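# Move green pen from blue plate to white plate

## Task

Take the green pen that lies on the blue plate and leave it resting on the white plate, with the robot no longer in contact with the pen at the end.

## Robot and tools

Robot: two arms, left_arm and right_arm, each ending in a two-finger gripper. Calibrated bases in the scene frame: left_arm at (-0.015, +0.340, 0) m, quat_wxyz (+1.000, 0, 0, -0.004); right_arm at (+0.046, -0.370, 0) m, quat_wxyz (+1.000, 0, 0, +0.015). A camera stand sits on the floor behind the arms.

Frames: the scene frame has its origin at table height, halfway between the nominal bases, +x pointing out over the table, +z up, and left_arm on the +y side (arm names do not match image sides). Every hand pose, velocity and Hand target that an arm reports or receives is in that arm's own base frame; the table is described in the scene frame. On the gripper, fingers extend along its +z axis and separate along its y axis. end_effector_position is the point between the pads, roughly 1 cm short of the fingertips. Reported positions and orientations may be wrong by up to a few centimetres, worse when the arm reaches far.

Row format (used by every moving call): 16 numbers in one flat list covering both arms, even when only one moves: left x, y, z (metres), qw, qx, qy, qz (w first), opening; then the same eight for right_arm. x, y, z and the quaternion are an absolute pose for that gripper in its arm's base frame. Opening runs -1 (closed) to +1 (fully open, 0.093 m gap). To keep an arm still, resend the exact pose it reported in the last result before it began holding, plus its intended opening. To keep an orientation, repeat the same quaternion in every row rather than copying a drifted reading.

execute_actions(actions, cameras): actions is a list of up to 15 actions; each action is a list of up to 15 rows, one per 1/30 s step, and a short action repeats its final row to fill 15 steps. An action is rejected for both arms if any target lies over 0.6 m from that gripper's current position along any gripper axis; if the first action fails this against the last reported state, or anything is malformed, the whole call is rejected. Images appear only when actions is empty or cameras requests them. An empty list also reveals the scene number and fields normally omitted.

move(target, speed, blend, opening_speed, grip_force, blocking, cameras): target is one 16-number row or up to 15 rows (no 0.6 m limit). Each gripper travels in a straight line from its Hand target to the row's pose; all paths finish together, within 10 s total. speed: 0.002 to 2.9 m/s, default 0.25 (turn rate up to twice that in rad/s), one value or one per target. blend: corner rounding in metres, 0 means stop at each point. opening_speed: at least 0.2 per second on the -1..+1 scale. grip_force: about 10 to 50 N per pad, one value or one per arm; it persists, and below full force closing is slow (about 8 s from open at 20 N). blocking=false returns after about 0.5 s while the move keeps running; a new move replaces it. Paths ignore obstacles and the other arm; avoid routing near an arm's own base, which can whip the elbow round. Faster moves lag, stray and hit harder. The result adds a move: line (done, off_target, moving, held, fault, and limits such as paced or held). done means at rest within 10 mm and 2 degrees; it says nothing about contact.

wait(seconds 0 to 3600) lets time pass, ending early if a running move ends. stop() brakes a running move. zoom_image(camera, region [x0, y0, x1, y1], max 504 by 504 px) enlarges part of the newest image. Cameras: cam_head_left, cam_head_right, cam_left_wrist, cam_right_wrist, each 672x504. finished_scene(scene) ends the scene irreversibly; the pen must stay on the white plate without the robot.

Controller behaviour: each step the commanded orientation is clipped to 40 degrees from the measured one, position has priority, and one action may fall short; check Hand target and send the rest next. Friction and gravity can leave the gripper low, short or tilted; small moves may go sideways or not happen, so verify pose after each move and correct tilt. Tool commands shows current gripper commands; resend them to leave a gripper unchanged (0 is a real command).

Gripping: grip_measured is the motor position on the opening scale. Pads meet near -0.94; an object of width w mm sits at roughly -0.94 + 0.0208*w. Readings can be up to 0.02 too open. Commanding about 0.41 below the width reading gives full force on a rigid part; a round pen may need lower. Keep sending the closing number to hold; release with a number well above the width reading. The joint list's last value is the gap in metres, valid only when nothing blocks the fingers.

Joint ranges (rad): waist -2.618 to 3.054, shoulder 0 to 3.142, elbow 0 to 3.142 (straight at 2.901), wrist pitch and yaw -1.571 to 1.571, wrist roll -2.094 to 2.094. Torques are in joint order without the gripper, positive toward larger angles, offset and noisy; numbers 1 to 3 wrap at ±28 N m.

Heat: holding loads, stretching out or pushing at unreachable poses heats motors. MOTOR HOT appears at 75 °C; at 90 °C the arm folds and is disabled; at 100 °C it collapses.

Avoid: dropping the pen or releasing it while moving, knocking anything off the table, hard hits on fixtures, the plates or the table, crockery falling more than a few centimetres, contact or squeezing between the two arms (can fail the scene), and strain on wrist-camera cables, which count as hand contact. Objects may get brief random nudges. Time matters, including thinking time, and smooth low-effort motion helps.

Each tool is called as a command line: name --argument value for each argument, lists and objects as JSON in quotes; but a table of rows of numbers goes row by row, as --pt "numbers of a row", without its own name.

## Session

execute_actions --actions '[]'

Scene clock: 0.00 s.
left_arm: end_effector_position=(+0.3778, +0.0435, +0.0662) grip_measured=+1.000 end_effector_quat_wxyz=(+0.534, -0.070, +0.835, +0.113) | right_arm: end_effector_position=(+0.3883, -0.0293, +0.0658) grip_measured=+1.000 end_effector_quat_wxyz=(+0.519, +0.079, +0.846, -0.093)
Joint positions: left_arm=[-0.004 1.596 0.356 0.807 -0.271 0.002 0.093] | right_arm=[0.046 1.599 0.425 0.694 0.283 0.06 0.093]
Joint velocities: within noise
Joint torques (N m): no reading
Motor temperatures (°C): left_arm=[26 28 30 30 26 28 26] | right_arm=[27 30 26 26 26 27 27]
Heat: left arm: 30 °C; right arm: 30 °C.
Hand target: left_arm +0.3802, +0.0435, +0.0702; +0.539, -0.071, +0.832, +0.113 | right_arm +0.3902, -0.0291, +0.0689; +0.523, +0.080, +0.844, -0.093
Tool commands: left_gripper/opening=+1.0 right_gripper/opening=+1.0

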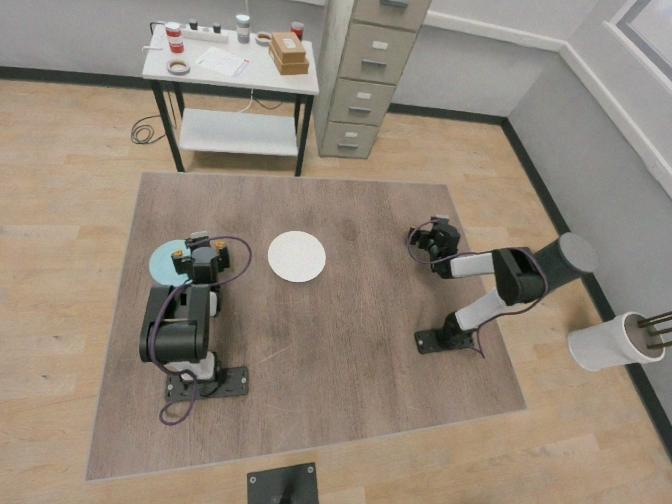

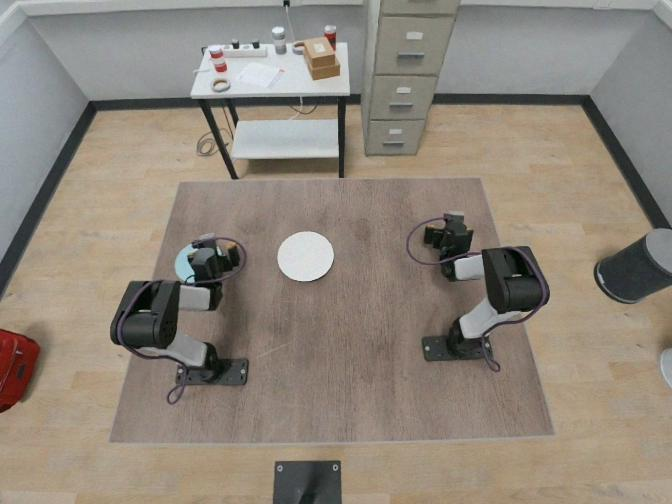

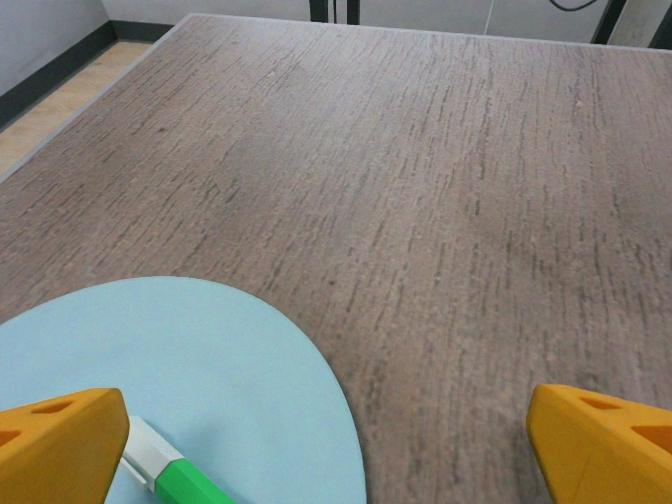

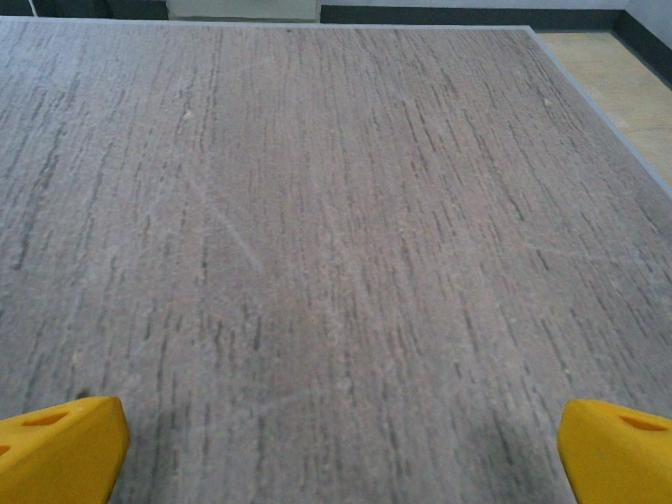

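move --pt "0.31 0.06 0.2 0.1 0 0.995 0 1 0.3902 -0.0291 0.0689 0.523 0.080 0.844 -0.093 1" --cameras '["all"]'

Scene clock: 9.63 s.
left_arm: end_effector_position=(+0.3048, +0.0609, +0.1943) grip_measured=+1.000 end_effector_quat_wxyz=(+0.097, -0.010, +0.995, +0.008) | right_arm: end_effector_position=(+0.3883, -0.0293, +0.0658) grip_measured=+1.000 end_effector_quat_wxyz=(+0.519, +0.079, +0.846, -0.093)
Joint positions: left_arm=[0.209 1.563 1.541 -1.355 0.022 0.186 0.093] | right_arm=[0.046 1.599 0.425 0.694 0.283 0.06 0.093]
Joint torques (N m): left_arm=[0.72 -4.16 10.69 0.7 0.25 0.2] | right_arm=[0.28 -6.13 5.24 2.63 0.02 0.09]
Heat: left arm: 32 °C; right arm: 31 °C.
Hand target: left_arm +0.3088, +0.0615, +0.2010; +0.101, -0.006, +0.995, +0.002 | right_arm +0.3902, -0.0291, +0.0689; +0.523, +0.080, +0.844, -0.093
Off the commanded pose: left_arm 0.008 m, 2 deg | right_arm 0.004 m, 1 deg.
move: done

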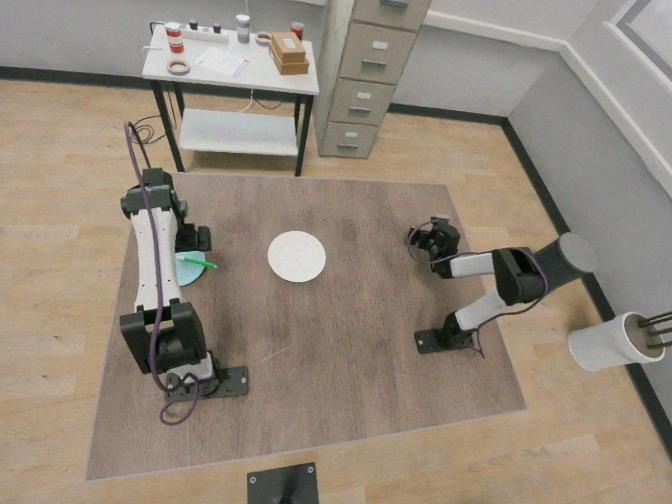

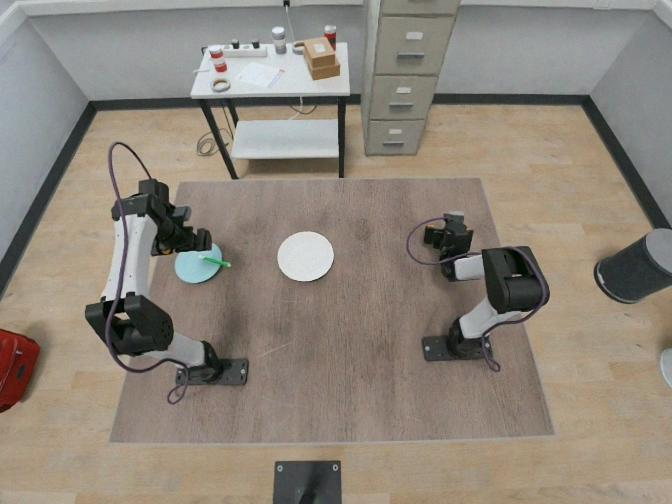

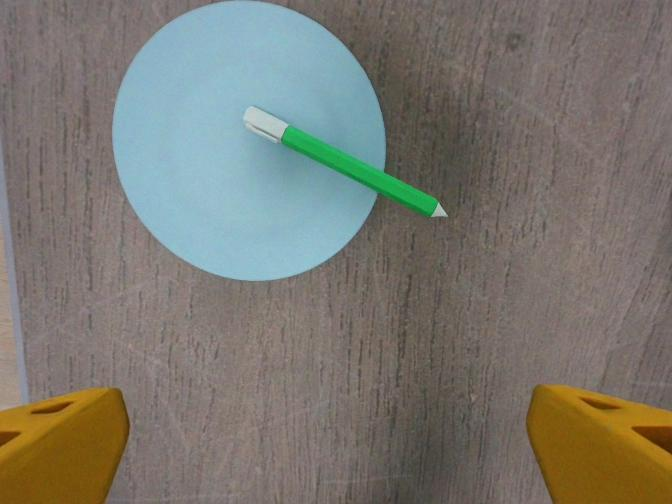

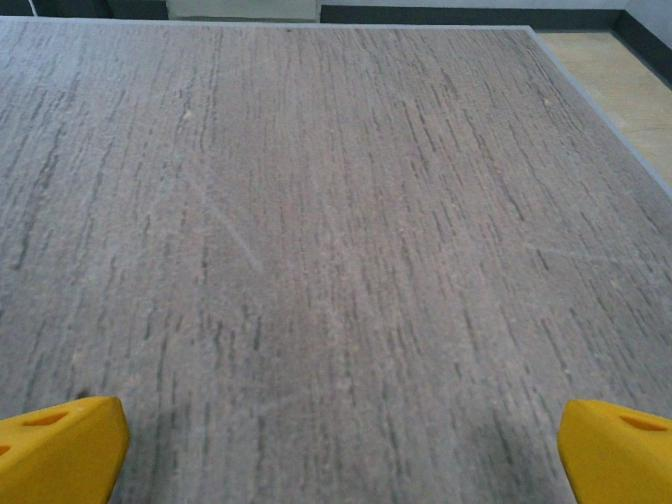

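move --pt "0.355 0.04 0.14 0 -0.525 0.851 0 1 0.3902 -0.0291 0.0689 0.523 0.080 0.844 -0.093 1" --cameras '["all"]'

Scene clock: 31.03 s.
left_arm: end_effector_position=(+0.3488, +0.0392, +0.1371) grip_measured=+1.000 end_effector_quat_wxyz=(-0.005, -0.518, +0.856, -0.008) | right_arm: end_effector_position=(+0.3883, -0.0293, +0.0658) grip_measured=+1.000 end_effector_quat_wxyz=(+0.519, +0.079, +0.846, -0.093)
Joint positions: left_arm=[0.121 1.878 1.695 -1.391 0.018 -0.967 0.093] | right_arm=[0.046 1.599 0.425 0.694 0.283 0.06 0.093]
Joint torques (N m): left_arm=[-0.85 -6.06 10.29 0.29 -0.12 -0.15] | right_arm=[0.27 -6.09 5.23 2.63 0.02 0.1]
Motor temperatures (°C): left_arm=[26 29 36 31 26 28 26] | right_arm=[27 32 28 32 26 27 27]
Heat: left arm: 36 °C; right arm: 32 °C.
Hand target: left_arm +0.3552, +0.0382, +0.1403; -0.001, -0.521, +0.854, -0.005 | right_arm +0.3902, -0.0291, +0.0689; +0.523, +0.080, +0.844, -0.093
Off the commanded pose: left_arm 0.007 m, 1 deg | right_arm 0.004 m, 1 deg.
move: done

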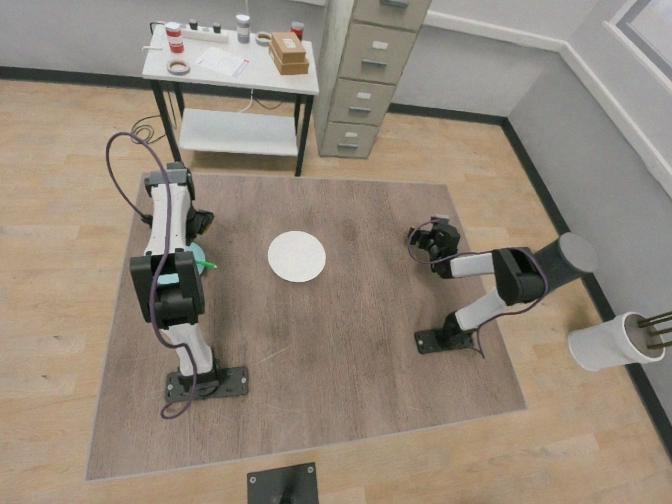

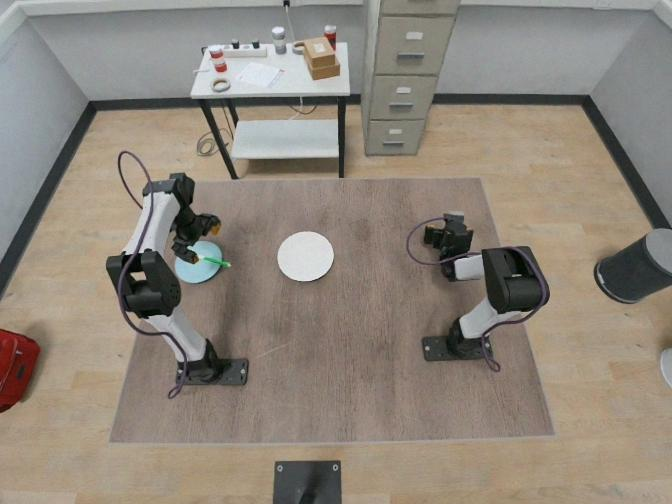

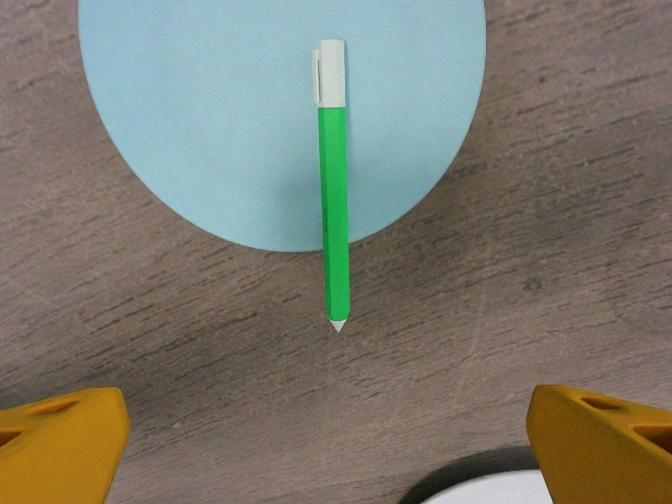

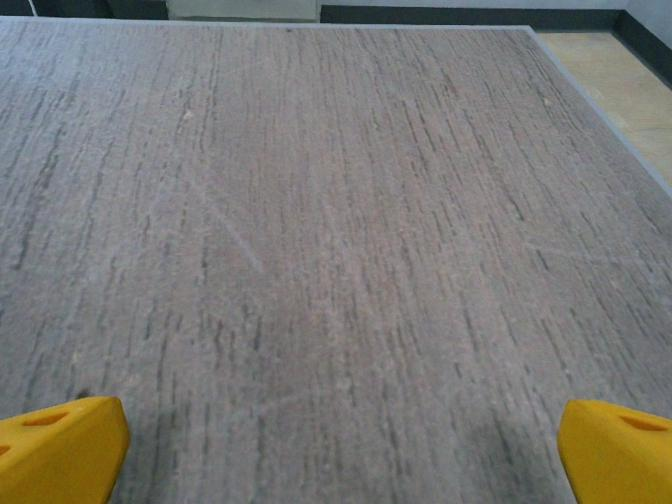

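move --pt "0.362 0.052 0.068 0 -0.525 0.851 0 0.4 0.3902 -0.0291 0.0689 0.523 0.080 0.844 -0.093 1" --cameras '["cam_left_wrist","cam_head_right"]'

Scene clock: 45.70 s.
left_arm: end_effector_position=(+0.3634, +0.0455, +0.0775) grip_measured=+0.403 end_effector_quat_wxyz=(+0.001, -0.523, +0.852, -0.011) | right_arm: end_effector_position=(+0.3883, -0.0293, +0.0658) grip_measured=+1.000 end_effector_quat_wxyz=(+0.519, +0.079, +0.846, -0.093)
Joint positions: left_arm=[0.133 1.937 1.536 -1.159 0.018 -0.967 0.065] | right_arm=[0.046 1.599 0.425 0.694 0.283 0.06 0.093]
Joint torques (N m): left_arm=[0.81 -7.02 5.22 0.65 -0.25 0.08] | right_arm=[0.28 -6.12 5.22 2.62 0.02 0.09]
Heat: left arm: 35 °C; right arm: 33 °C.
Hand target: left_arm +0.3616, +0.0517, +0.0683; -0.001, -0.525, +0.851, +0.000 | right_arm +0.3902, -0.0291, +0.0689; +0.523, +0.080, +0.844, -0.093
Off the commanded pose: left_arm 0.012 m, 1 deg | right_arm 0.004 m, 1 deg.
move: off_target (left_arm)
Images, in order (width x height): cam_head_right 672x504, cam_left_wrist 672x504.

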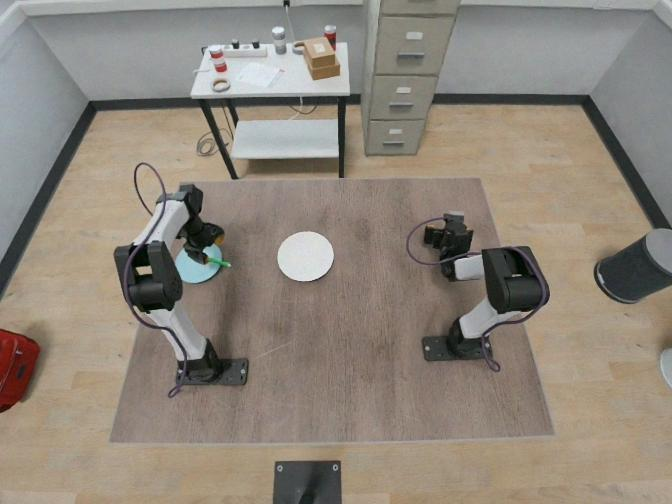

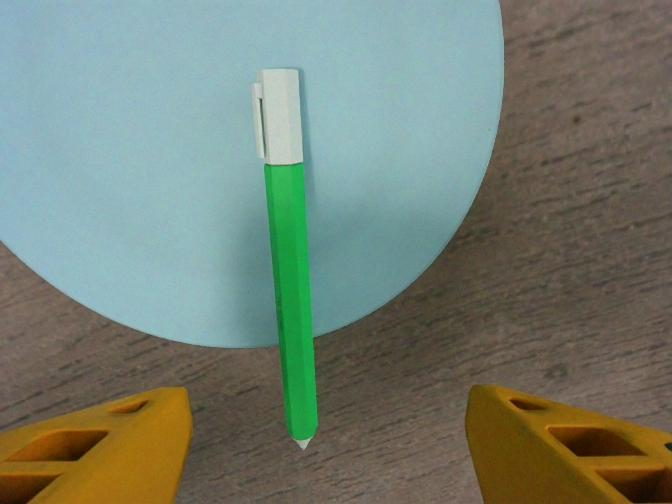

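move --pt "0.367 0.076 0.04 0 -0.515 0.857 0 0.4 0.3902 -0.0291 0.0689 0.523 0.080 0.844 -0.093 1" --cameras '["cam_left_wrist"]'

Scene clock: 61.63 s.
left_arm: end_effector_position=(+0.3693, +0.0733, +0.0507) grip_measured=+0.403 end_effector_quat_wxyz=(+0.004, -0.521, +0.854, -0.011) | right_arm: end_effector_position=(+0.3883, -0.0293, +0.0658) grip_measured=+1.000 end_effector_quat_wxyz=(+0.519, +0.079, +0.846, -0.093)
Joint positions: left_arm=[0.204 1.993 1.507 -1.07 0.017 -0.892 0.065] | right_arm=[0.046 1.599 0.425 0.694 0.283 0.06 0.093]
Joint torques (N m): left_arm=[0.03 -7.15 5.07 0.69 -0.23 0.17] | right_arm=[0.28 -6.09 5.23 2.63 0.02 0.09]
Heat: left arm: 35 °C; right arm: 34 °C.
Hand target: left_arm +0.3668, +0.0760, +0.0402; +0.000, -0.515, +0.857, +0.000 | right_arm +0.3902, -0.0291, +0.0689; +0.523, +0.080, +0.844, -0.093
Off the commanded pose: left_arm 0.011 m, 2 deg | right_arm 0.004 m, 1 deg.
move: off_target (left_arm)

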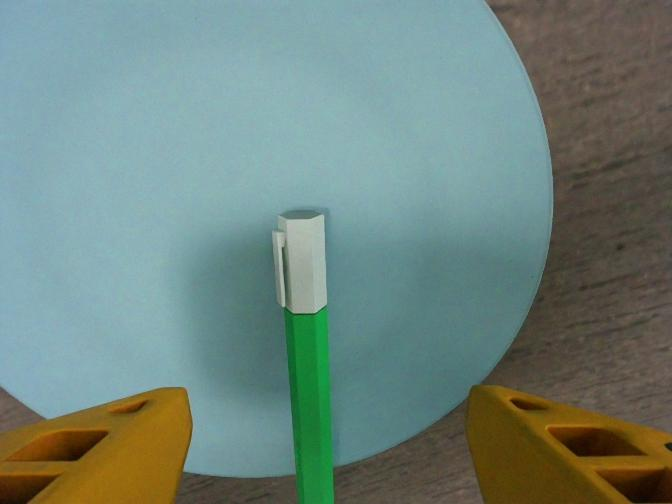

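move --pt "0.362 0.079 0.017 -0.004 -0.515 0.857 0.008 0.4 0.3902 -0.0291 0.0689 0.523 0.080 0.844 -0.093 1" --speed 0.08 --cameras '["cam_left_wrist"]'

Scene clock: 69.17 s.
left_arm: end_effector_position=(+0.3670, +0.0739, +0.0291) grip_measured=+0.403 end_effector_quat_wxyz=(+0.002, -0.519, +0.855, -0.006) | right_arm: end_effector_position=(+0.3883, -0.0293, +0.0658) grip_measured=+1.000 end_effector_quat_wxyz=(+0.519, +0.079, +0.846, -0.093)
Joint positions: left_arm=[0.204 2.014 1.45 -0.998 0.011 -0.888 0.065] | right_arm=[0.046 1.599 0.425 0.694 0.283 0.06 0.093]
Joint torques (N m): left_arm=[0.47 -7.05 4.67 0.67 -0.32 0.18] | right_arm=[0.24 -6.15 5.2 2.62 0.02 0.1]
Motor temperatures (°C): left_arm=[26 34 34 30 26 28 26] | right_arm=[27 33 30 35 26 27 27]
Heat: left arm: 34 °C; right arm: 35 °C.
Hand target: left_arm +0.3621, +0.0789, +0.0175; -0.004, -0.515, +0.857, +0.008 | right_arm +0.3902, -0.0291, +0.0689; +0.523, +0.080, +0.844, -0.093
Off the commanded pose: left_arm 0.014 m, 2 deg | right_arm 0.004 m, 1 deg.
move: off_target (left_arm)

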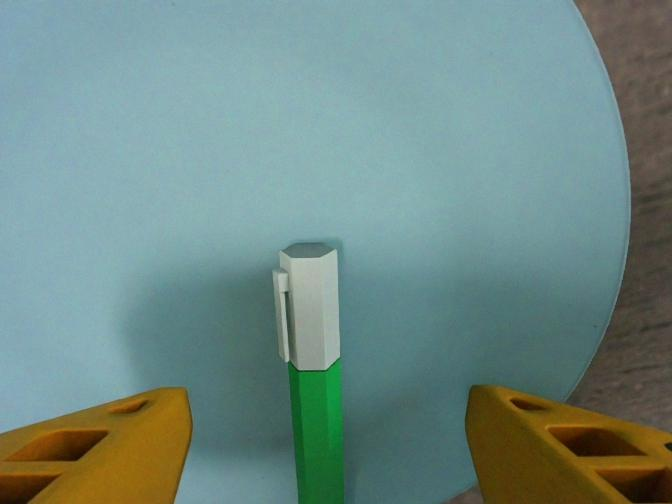

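move --pt "0.362 0.079 0.007 -0.004 -0.515 0.857 0.006 0.4 0.3902 -0.0291 0.0689 0.523 0.080 0.844 -0.093 1" --pt "0.362 0.079 0.007 -0.004 -0.515 0.857 0.006 -1 0.3902 -0.0291 0.0689 0.523 0.080 0.844 -0.093 1" --speed 0.06 --opening_speed 1 --cameras '["cam_left_wrist"]'

Scene clock: 77.70 s.
left_arm: end_effector_position=(+0.3711, +0.0748, +0.0215) grip_measured=-0.929 end_effector_quat_wxyz=(+0.010, -0.517, +0.856, -0.009) | right_arm: end_effector_position=(+0.3883, -0.0293, +0.0658) grip_measured=+1.000 end_effector_quat_wxyz=(+0.519, +0.079, +0.846, -0.093)
Joint positions: left_arm=[0.204 2.024 1.432 -0.954 0.011 -0.883 0.001] | right_arm=[0.046 1.599 0.425 0.694 0.283 0.06 0.093]
Joint torques (N m): left_arm=[0.62 -6.89 4.11 0.62 -0.26 0.18] | right_arm=[0.29 -6.12 5.23 2.62 0.03 0.09]
Heat: left arm: 34 °C; right arm: 35 °C.
Hand target: left_arm +0.3614, +0.0787, +0.0074; -0.005, -0.514, +0.857, +0.006 | right_arm +0.3902, -0.0291, +0.0689; +0.523, +0.080, +0.844, -0.093
Off the commanded pose: left_arm 0.018 m, 2 deg | right_arm 0.004 m, 1 deg.
move: off_target (left_arm); target 2's new opening was sent with left_arm's hand 0.018 m and 2 deg from that target

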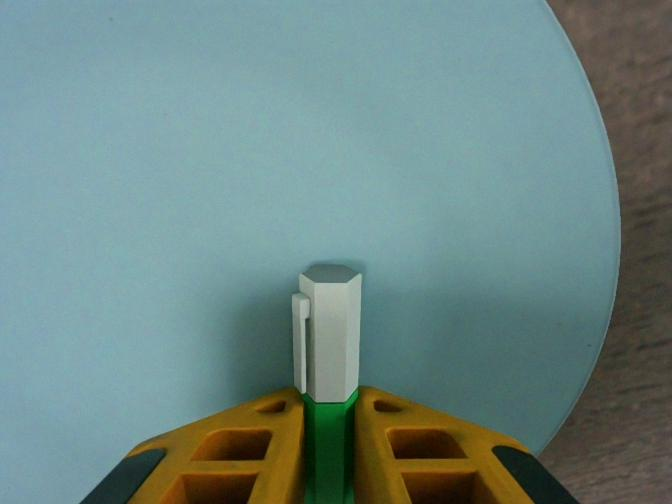

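move --pt "0.368 0.078 0.13 0 -0.515 0.857 0 -1 0.3902 -0.0291 0.0689 0.523 0.080 0.844 -0.093 1" --pt "0.41 -0.195 0.12 0 -0.26 0.966 0 -1 0.3902 -0.0291 0.0689 0.523 0.080 0.844 -0.093 1" --blend 0.03 --cameras '["cam_left_wrist","cam_head_right","cam_head_left"]'

Scene clock: 90.20 s.
left_arm: end_effector_position=(+0.4036, -0.1975, +0.1210) grip_measured=-0.929 end_effector_quat_wxyz=(+0.001, -0.249, +0.968, -0.008) | right_arm: end_effector_position=(+0.3883, -0.0293, +0.0658) grip_measured=+1.000 end_effector_quat_wxyz=(+0.519, +0.079, +0.846, -0.093)
Joint positions: left_arm=[-0.451 2.328 2.319 -1.552 0.011 -0.955 0.001] | right_arm=[0.046 1.599 0.425 0.694 0.283 0.06 0.093]
Joint torques (N m): left_arm=[0.7 -8.73 10.03 0.28 -0.18 -0.14] | right_arm=[0.25 -6.11 5.24 2.62 0.03 0.1]
Heat: left arm: 35 °C; right arm: 36 °C.
Hand target: left_arm +0.4094, -0.1940, +0.1199; +0.004, -0.260, +0.966, -0.003 | right_arm +0.3902, -0.0291, +0.0689; +0.523, +0.080, +0.844, -0.093
Off the commanded pose: left_arm 0.007 m, 2 deg | right_arm 0.004 m, 1 deg.
joint sent to its limit (left arm) — joint 4 (wrist pitch), lower limit. The joint targets still meet the commanded pose.
move: done
Images, in order (width x height): cam_head_left 672x504, cam_head_right 672x504, cam_left_wrist 672x504.

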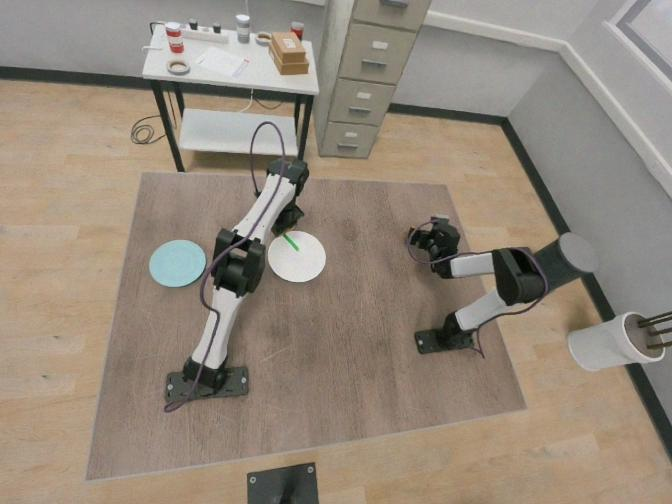

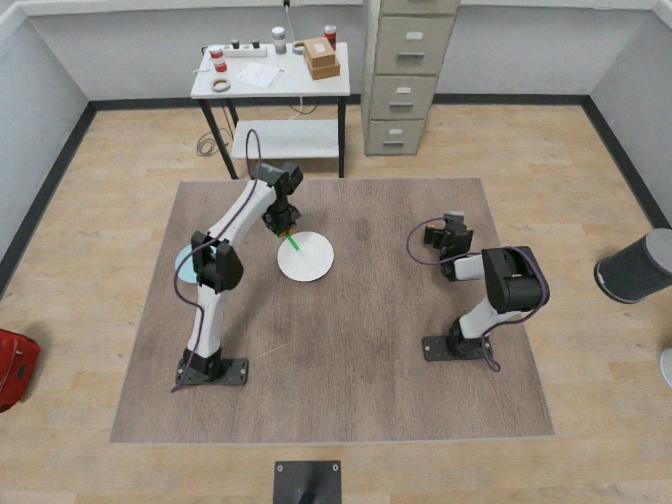

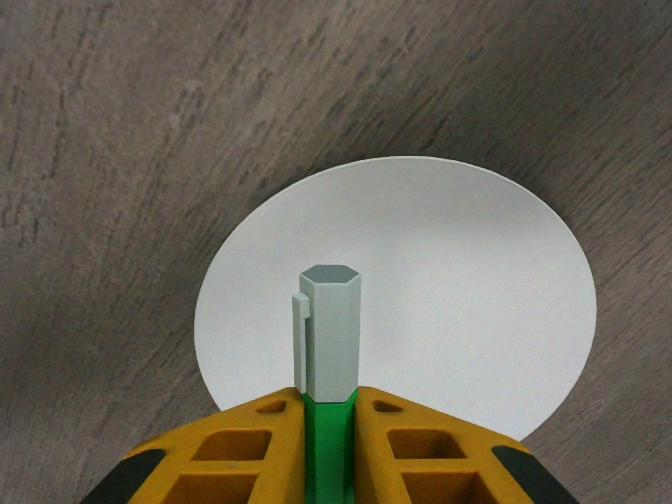

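move --pt "0.423 -0.211 0.011 0 -0.26 0.966 0 -1 0.3902 -0.0291 0.0689 0.523 0.080 0.844 -0.093 1" --speed 0.12 --cameras '["cam_left_wrist","cam_head_left"]'

Scene clock: 99.90 s.
left_arm: end_effector_position=(+0.4251, -0.2100, +0.0319) grip_measured=-0.929 end_effector_quat_wxyz=(+0.007, -0.256, +0.967, -0.013) | right_arm: end_effector_position=(+0.3883, -0.0293, +0.0658) grip_measured=+1.000 end_effector_quat_wxyz=(+0.519, +0.079, +0.846, -0.093)
Joint positions: left_arm=[-0.456 2.406 2.1 -1.237 0.009 -0.974 0.001] | right_arm=[0.046 1.599 0.425 0.694 0.283 0.06 0.093]
Joint torques (N m): left_arm=[-0.68 -8.66 5.04 0.76 -0.16 -0.14] | right_arm=[0.29 -6.09 5.24 2.61 0.03 0.1]
Heat: left arm: 36 °C; right arm: 37 °C.
Hand target: left_arm +0.4222, -0.2104, +0.0114; +0.000, -0.260, +0.966, +0.001 | right_arm +0.3902, -0.0291, +0.0689; +0.523, +0.080, +0.844, -0.093
Off the commanded pose: left_arm 0.021 m, 2 deg | right_arm 0.004 m, 1 deg.
move: off_target (left_arm)
Images, in order (width x height): cam_head_left 672x504, cam_left_wrist 672x504.

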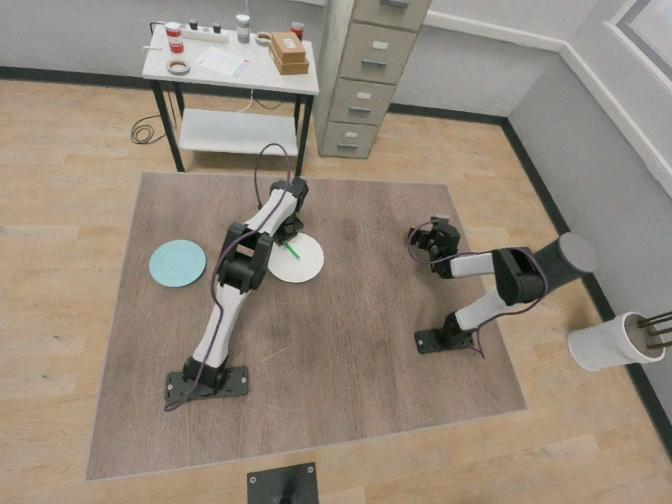

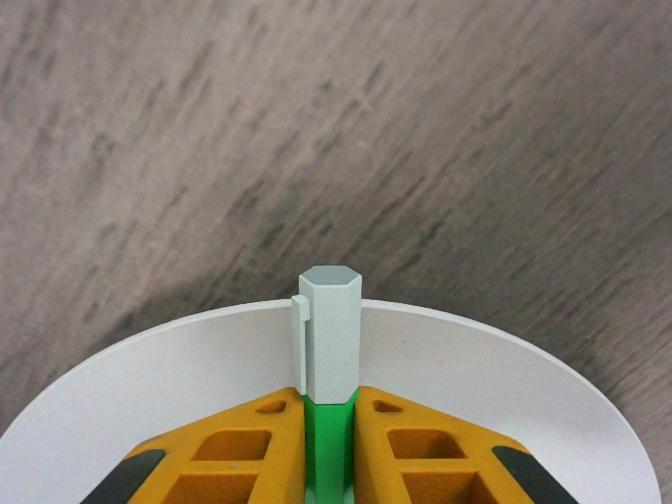

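move --pt "0.395 -0.228 0.026 0 -0.26 0.966 0 -1 0.3902 -0.0291 0.0689 0.523 0.080 0.844 -0.093 1" --pt "0.393 -0.228 0.005 0 -0.26 0.966 0 -1 0.3902 -0.0291 0.0689 0.523 0.080 0.844 -0.093 1" --speed 0.08 --blend 0.008 --cameras '["cam_left_wrist","cam_head_left"]'

Scene clock: 109.57 s.
left_arm: end_effector_position=(+0.4100, -0.2232, +0.0238) grip_measured=-0.929 end_effector_quat_wxyz=(+0.029, -0.259, +0.965, -0.008) | right_arm: end_effector_position=(+0.3883, -0.0293, +0.0658) grip_measured=+1.000 end_effector_quat_wxyz=(+0.519, +0.079, +0.846, -0.093)
Joint positions: left_arm=[-0.509 2.345 1.961 -1.135 -0.029 -1.033 0.001] | right_arm=[0.046 1.599 0.425 0.694 0.283 0.06 0.093]
Joint torques (N m): left_arm=[-1.54 -9.8 2.81 0.63 0.13 -0.16] | right_arm=[0.27 -6.11 5.24 2.63 0.03 0.09]
Heat: left arm: 36 °C; right arm: 37 °C.
Hand target: left_arm +0.3938, -0.2258, +0.0057; +0.004, -0.260, +0.966, +0.005 | right_arm +0.3902, -0.0291, +0.0689; +0.523, +0.080, +0.844, -0.093
Off the commanded pose: left_arm 0.026 m, 3 deg | right_arm 0.004 m, 1 deg.
move: off_target (left_arm)
Images, in order (width x height): cam_head_left 672x504, cam_left_wrist 672x504.

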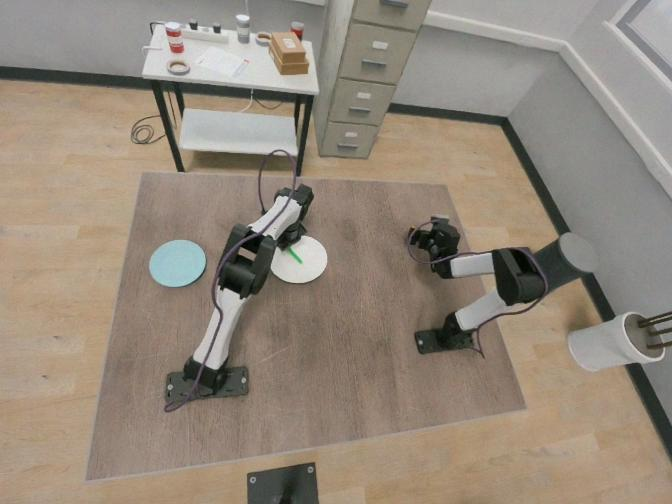

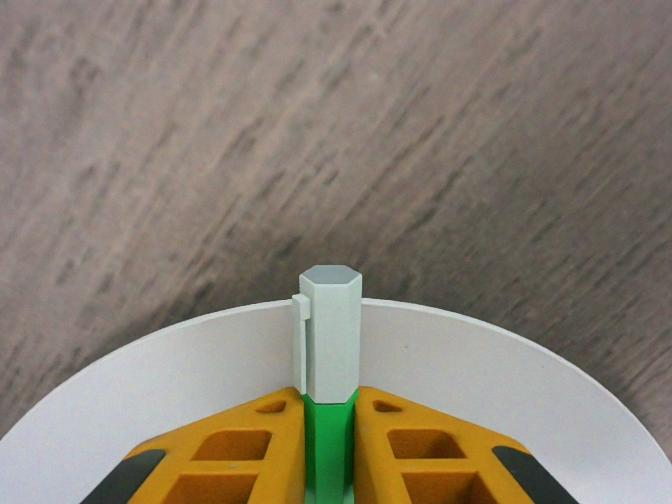

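move --pt "0.41 -0.223 0.07 0 -0.26 0.966 0 -1 0.3902 -0.0291 0.0689 0.523 0.080 0.844 -0.093 1" --pt "0.384 -0.239 0.07 0 -0.26 0.966 0 -1 0.3902 -0.0291 0.0689 0.523 0.080 0.844 -0.093 1" --pt "0.380 -0.237 0.018 0 -0.26 0.966 0 -1 0.3902 -0.0291 0.0689 0.523 0.080 0.844 -0.093 1" --speed 0.1 --blend 0.01 --cameras '["cam_left_wrist","cam_head_left"]'

Scene clock: 117.93 s.
left_arm: end_effector_position=(+0.3761, -0.2335, +0.0224) grip_measured=-0.929 end_effector_quat_wxyz=(-0.012, -0.258, +0.966, +0.013) | right_arm: end_effector_position=(+0.3883, -0.0293, +0.0658) grip_measured=+1.000 end_effector_quat_wxyz=(+0.519, +0.079, +0.846, -0.093)
Joint positions: left_arm=[-0.555 2.332 1.933 -1.207 0 -1.078 0.001] | right_arm=[0.046 1.599 0.425 0.694 0.283 0.06 0.093]
Joint torques (N m): left_arm=[-0.2 -11.43 3.74 0.95 0.1 -0.13] | right_arm=[0.28 -6.13 5.23 2.62 0.02 0.09]
Motor temperatures (°C): left_arm=[26 39 34 30 26 28 27] | right_arm=[27 33 30 38 26 27 27]
Heat: left arm: 39 °C; right arm: 38 °C.
Hand target: left_arm +0.3791, -0.2387, +0.0184; -0.005, -0.264, +0.965, -0.004 | right_arm +0.3902, -0.0291, +0.0689; +0.523, +0.080, +0.844, -0.093
Off the commanded pose: left_arm 0.007 m, 2 deg | right_arm 0.004 m, 1 deg.
move: done
Images, in order (width x height): cam_head_left 672x504, cam_left_wrist 672x504.

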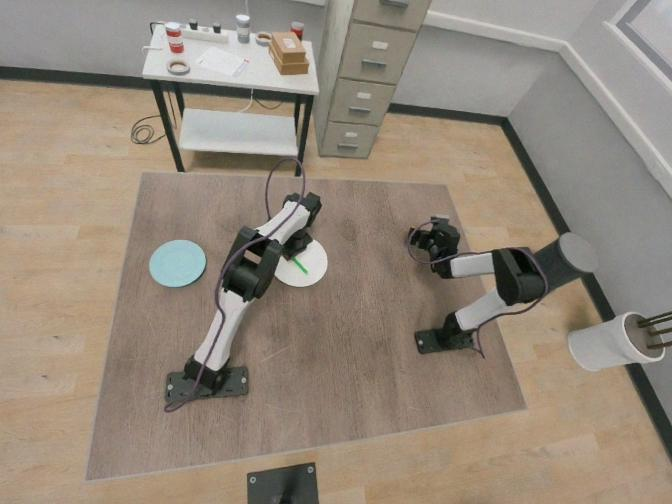

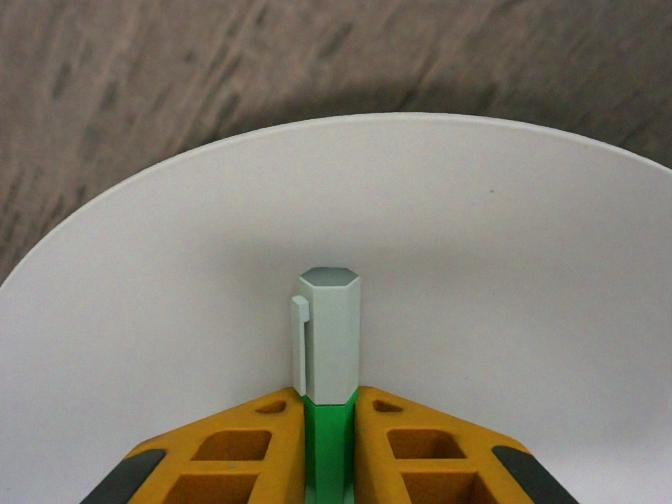

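Good. Release gently and rise.

move --pt "0.3791 -0.2387 0.0184 -0.005 -0.264 0.965 -0.004 0 0.3902 -0.0291 0.0689 0.523 0.080 0.844 -0.093 1" --pt "0.3791 -0.2387 0.12 -0.005 -0.264 0.965 -0.004 0 0.3902 -0.0291 0.0689 0.523 0.080 0.844 -0.093 1" --speed 0.15 --opening_speed 1 --cameras '["cam_left_wrist","cam_head_left"]'

Scene clock: 125.70 s.
left_arm: end_effector_position=(+0.3767, -0.2339, +0.1114) grip_measured=-0.003 end_effector_quat_wxyz=(-0.008, -0.255, +0.967, +0.008) | right_arm: end_effector_position=(+0.3883, -0.0293, +0.0658) grip_measured=+1.000 end_effector_quat_wxyz=(+0.519, +0.079, +0.846, -0.093)
Joint positions: left_arm=[-0.555 2.329 2.282 -1.547 0 -1.07 0.045] | right_arm=[0.046 1.599 0.425 0.694 0.283 0.06 0.093]
Joint torques (N m): left_arm=[-0.16 -10.41 10.03 0.21 0.11 -0.12] | right_arm=[0.27 -6.12 5.26 2.62 0.02 0.1]
Heat: left arm: 40 °C; right arm: 38 °C.
Hand target: left_arm +0.3788, -0.2385, +0.1200; -0.005, -0.260, +0.966, -0.005 | right_arm +0.3902, -0.0291, +0.0689; +0.523, +0.080, +0.844, -0.093
Off the commanded pose: left_arm 0.010 m, 2 deg | right_arm 0.004 m, 1 deg.
move: done
Images, in order (width x height): cam_head_left 672x504, cam_left_wrist 672x504.

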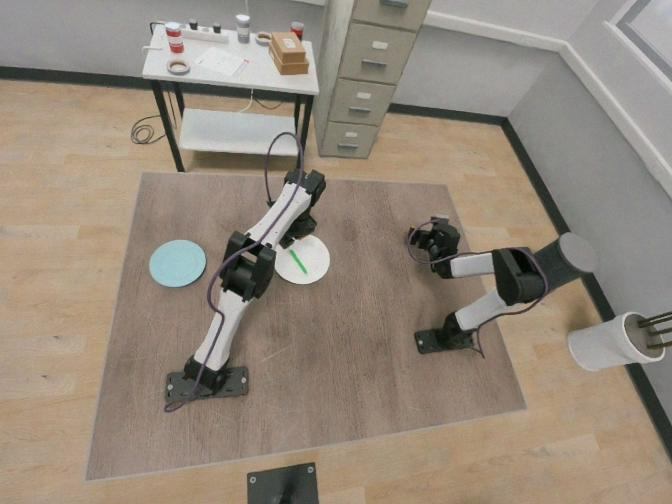

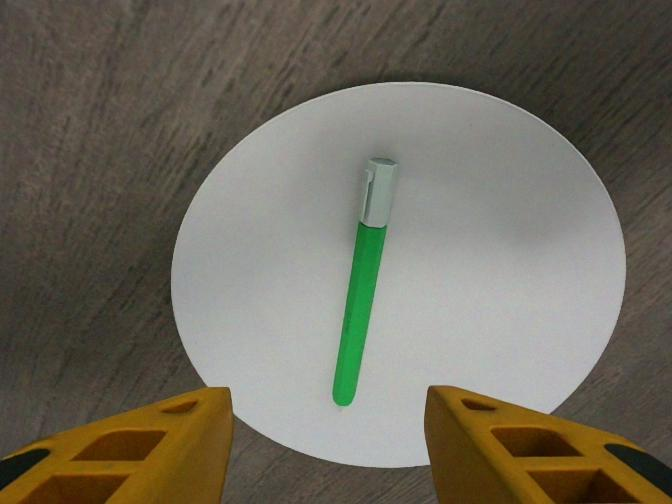

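finished_scene --scene 1

The scene is finished: the task was done.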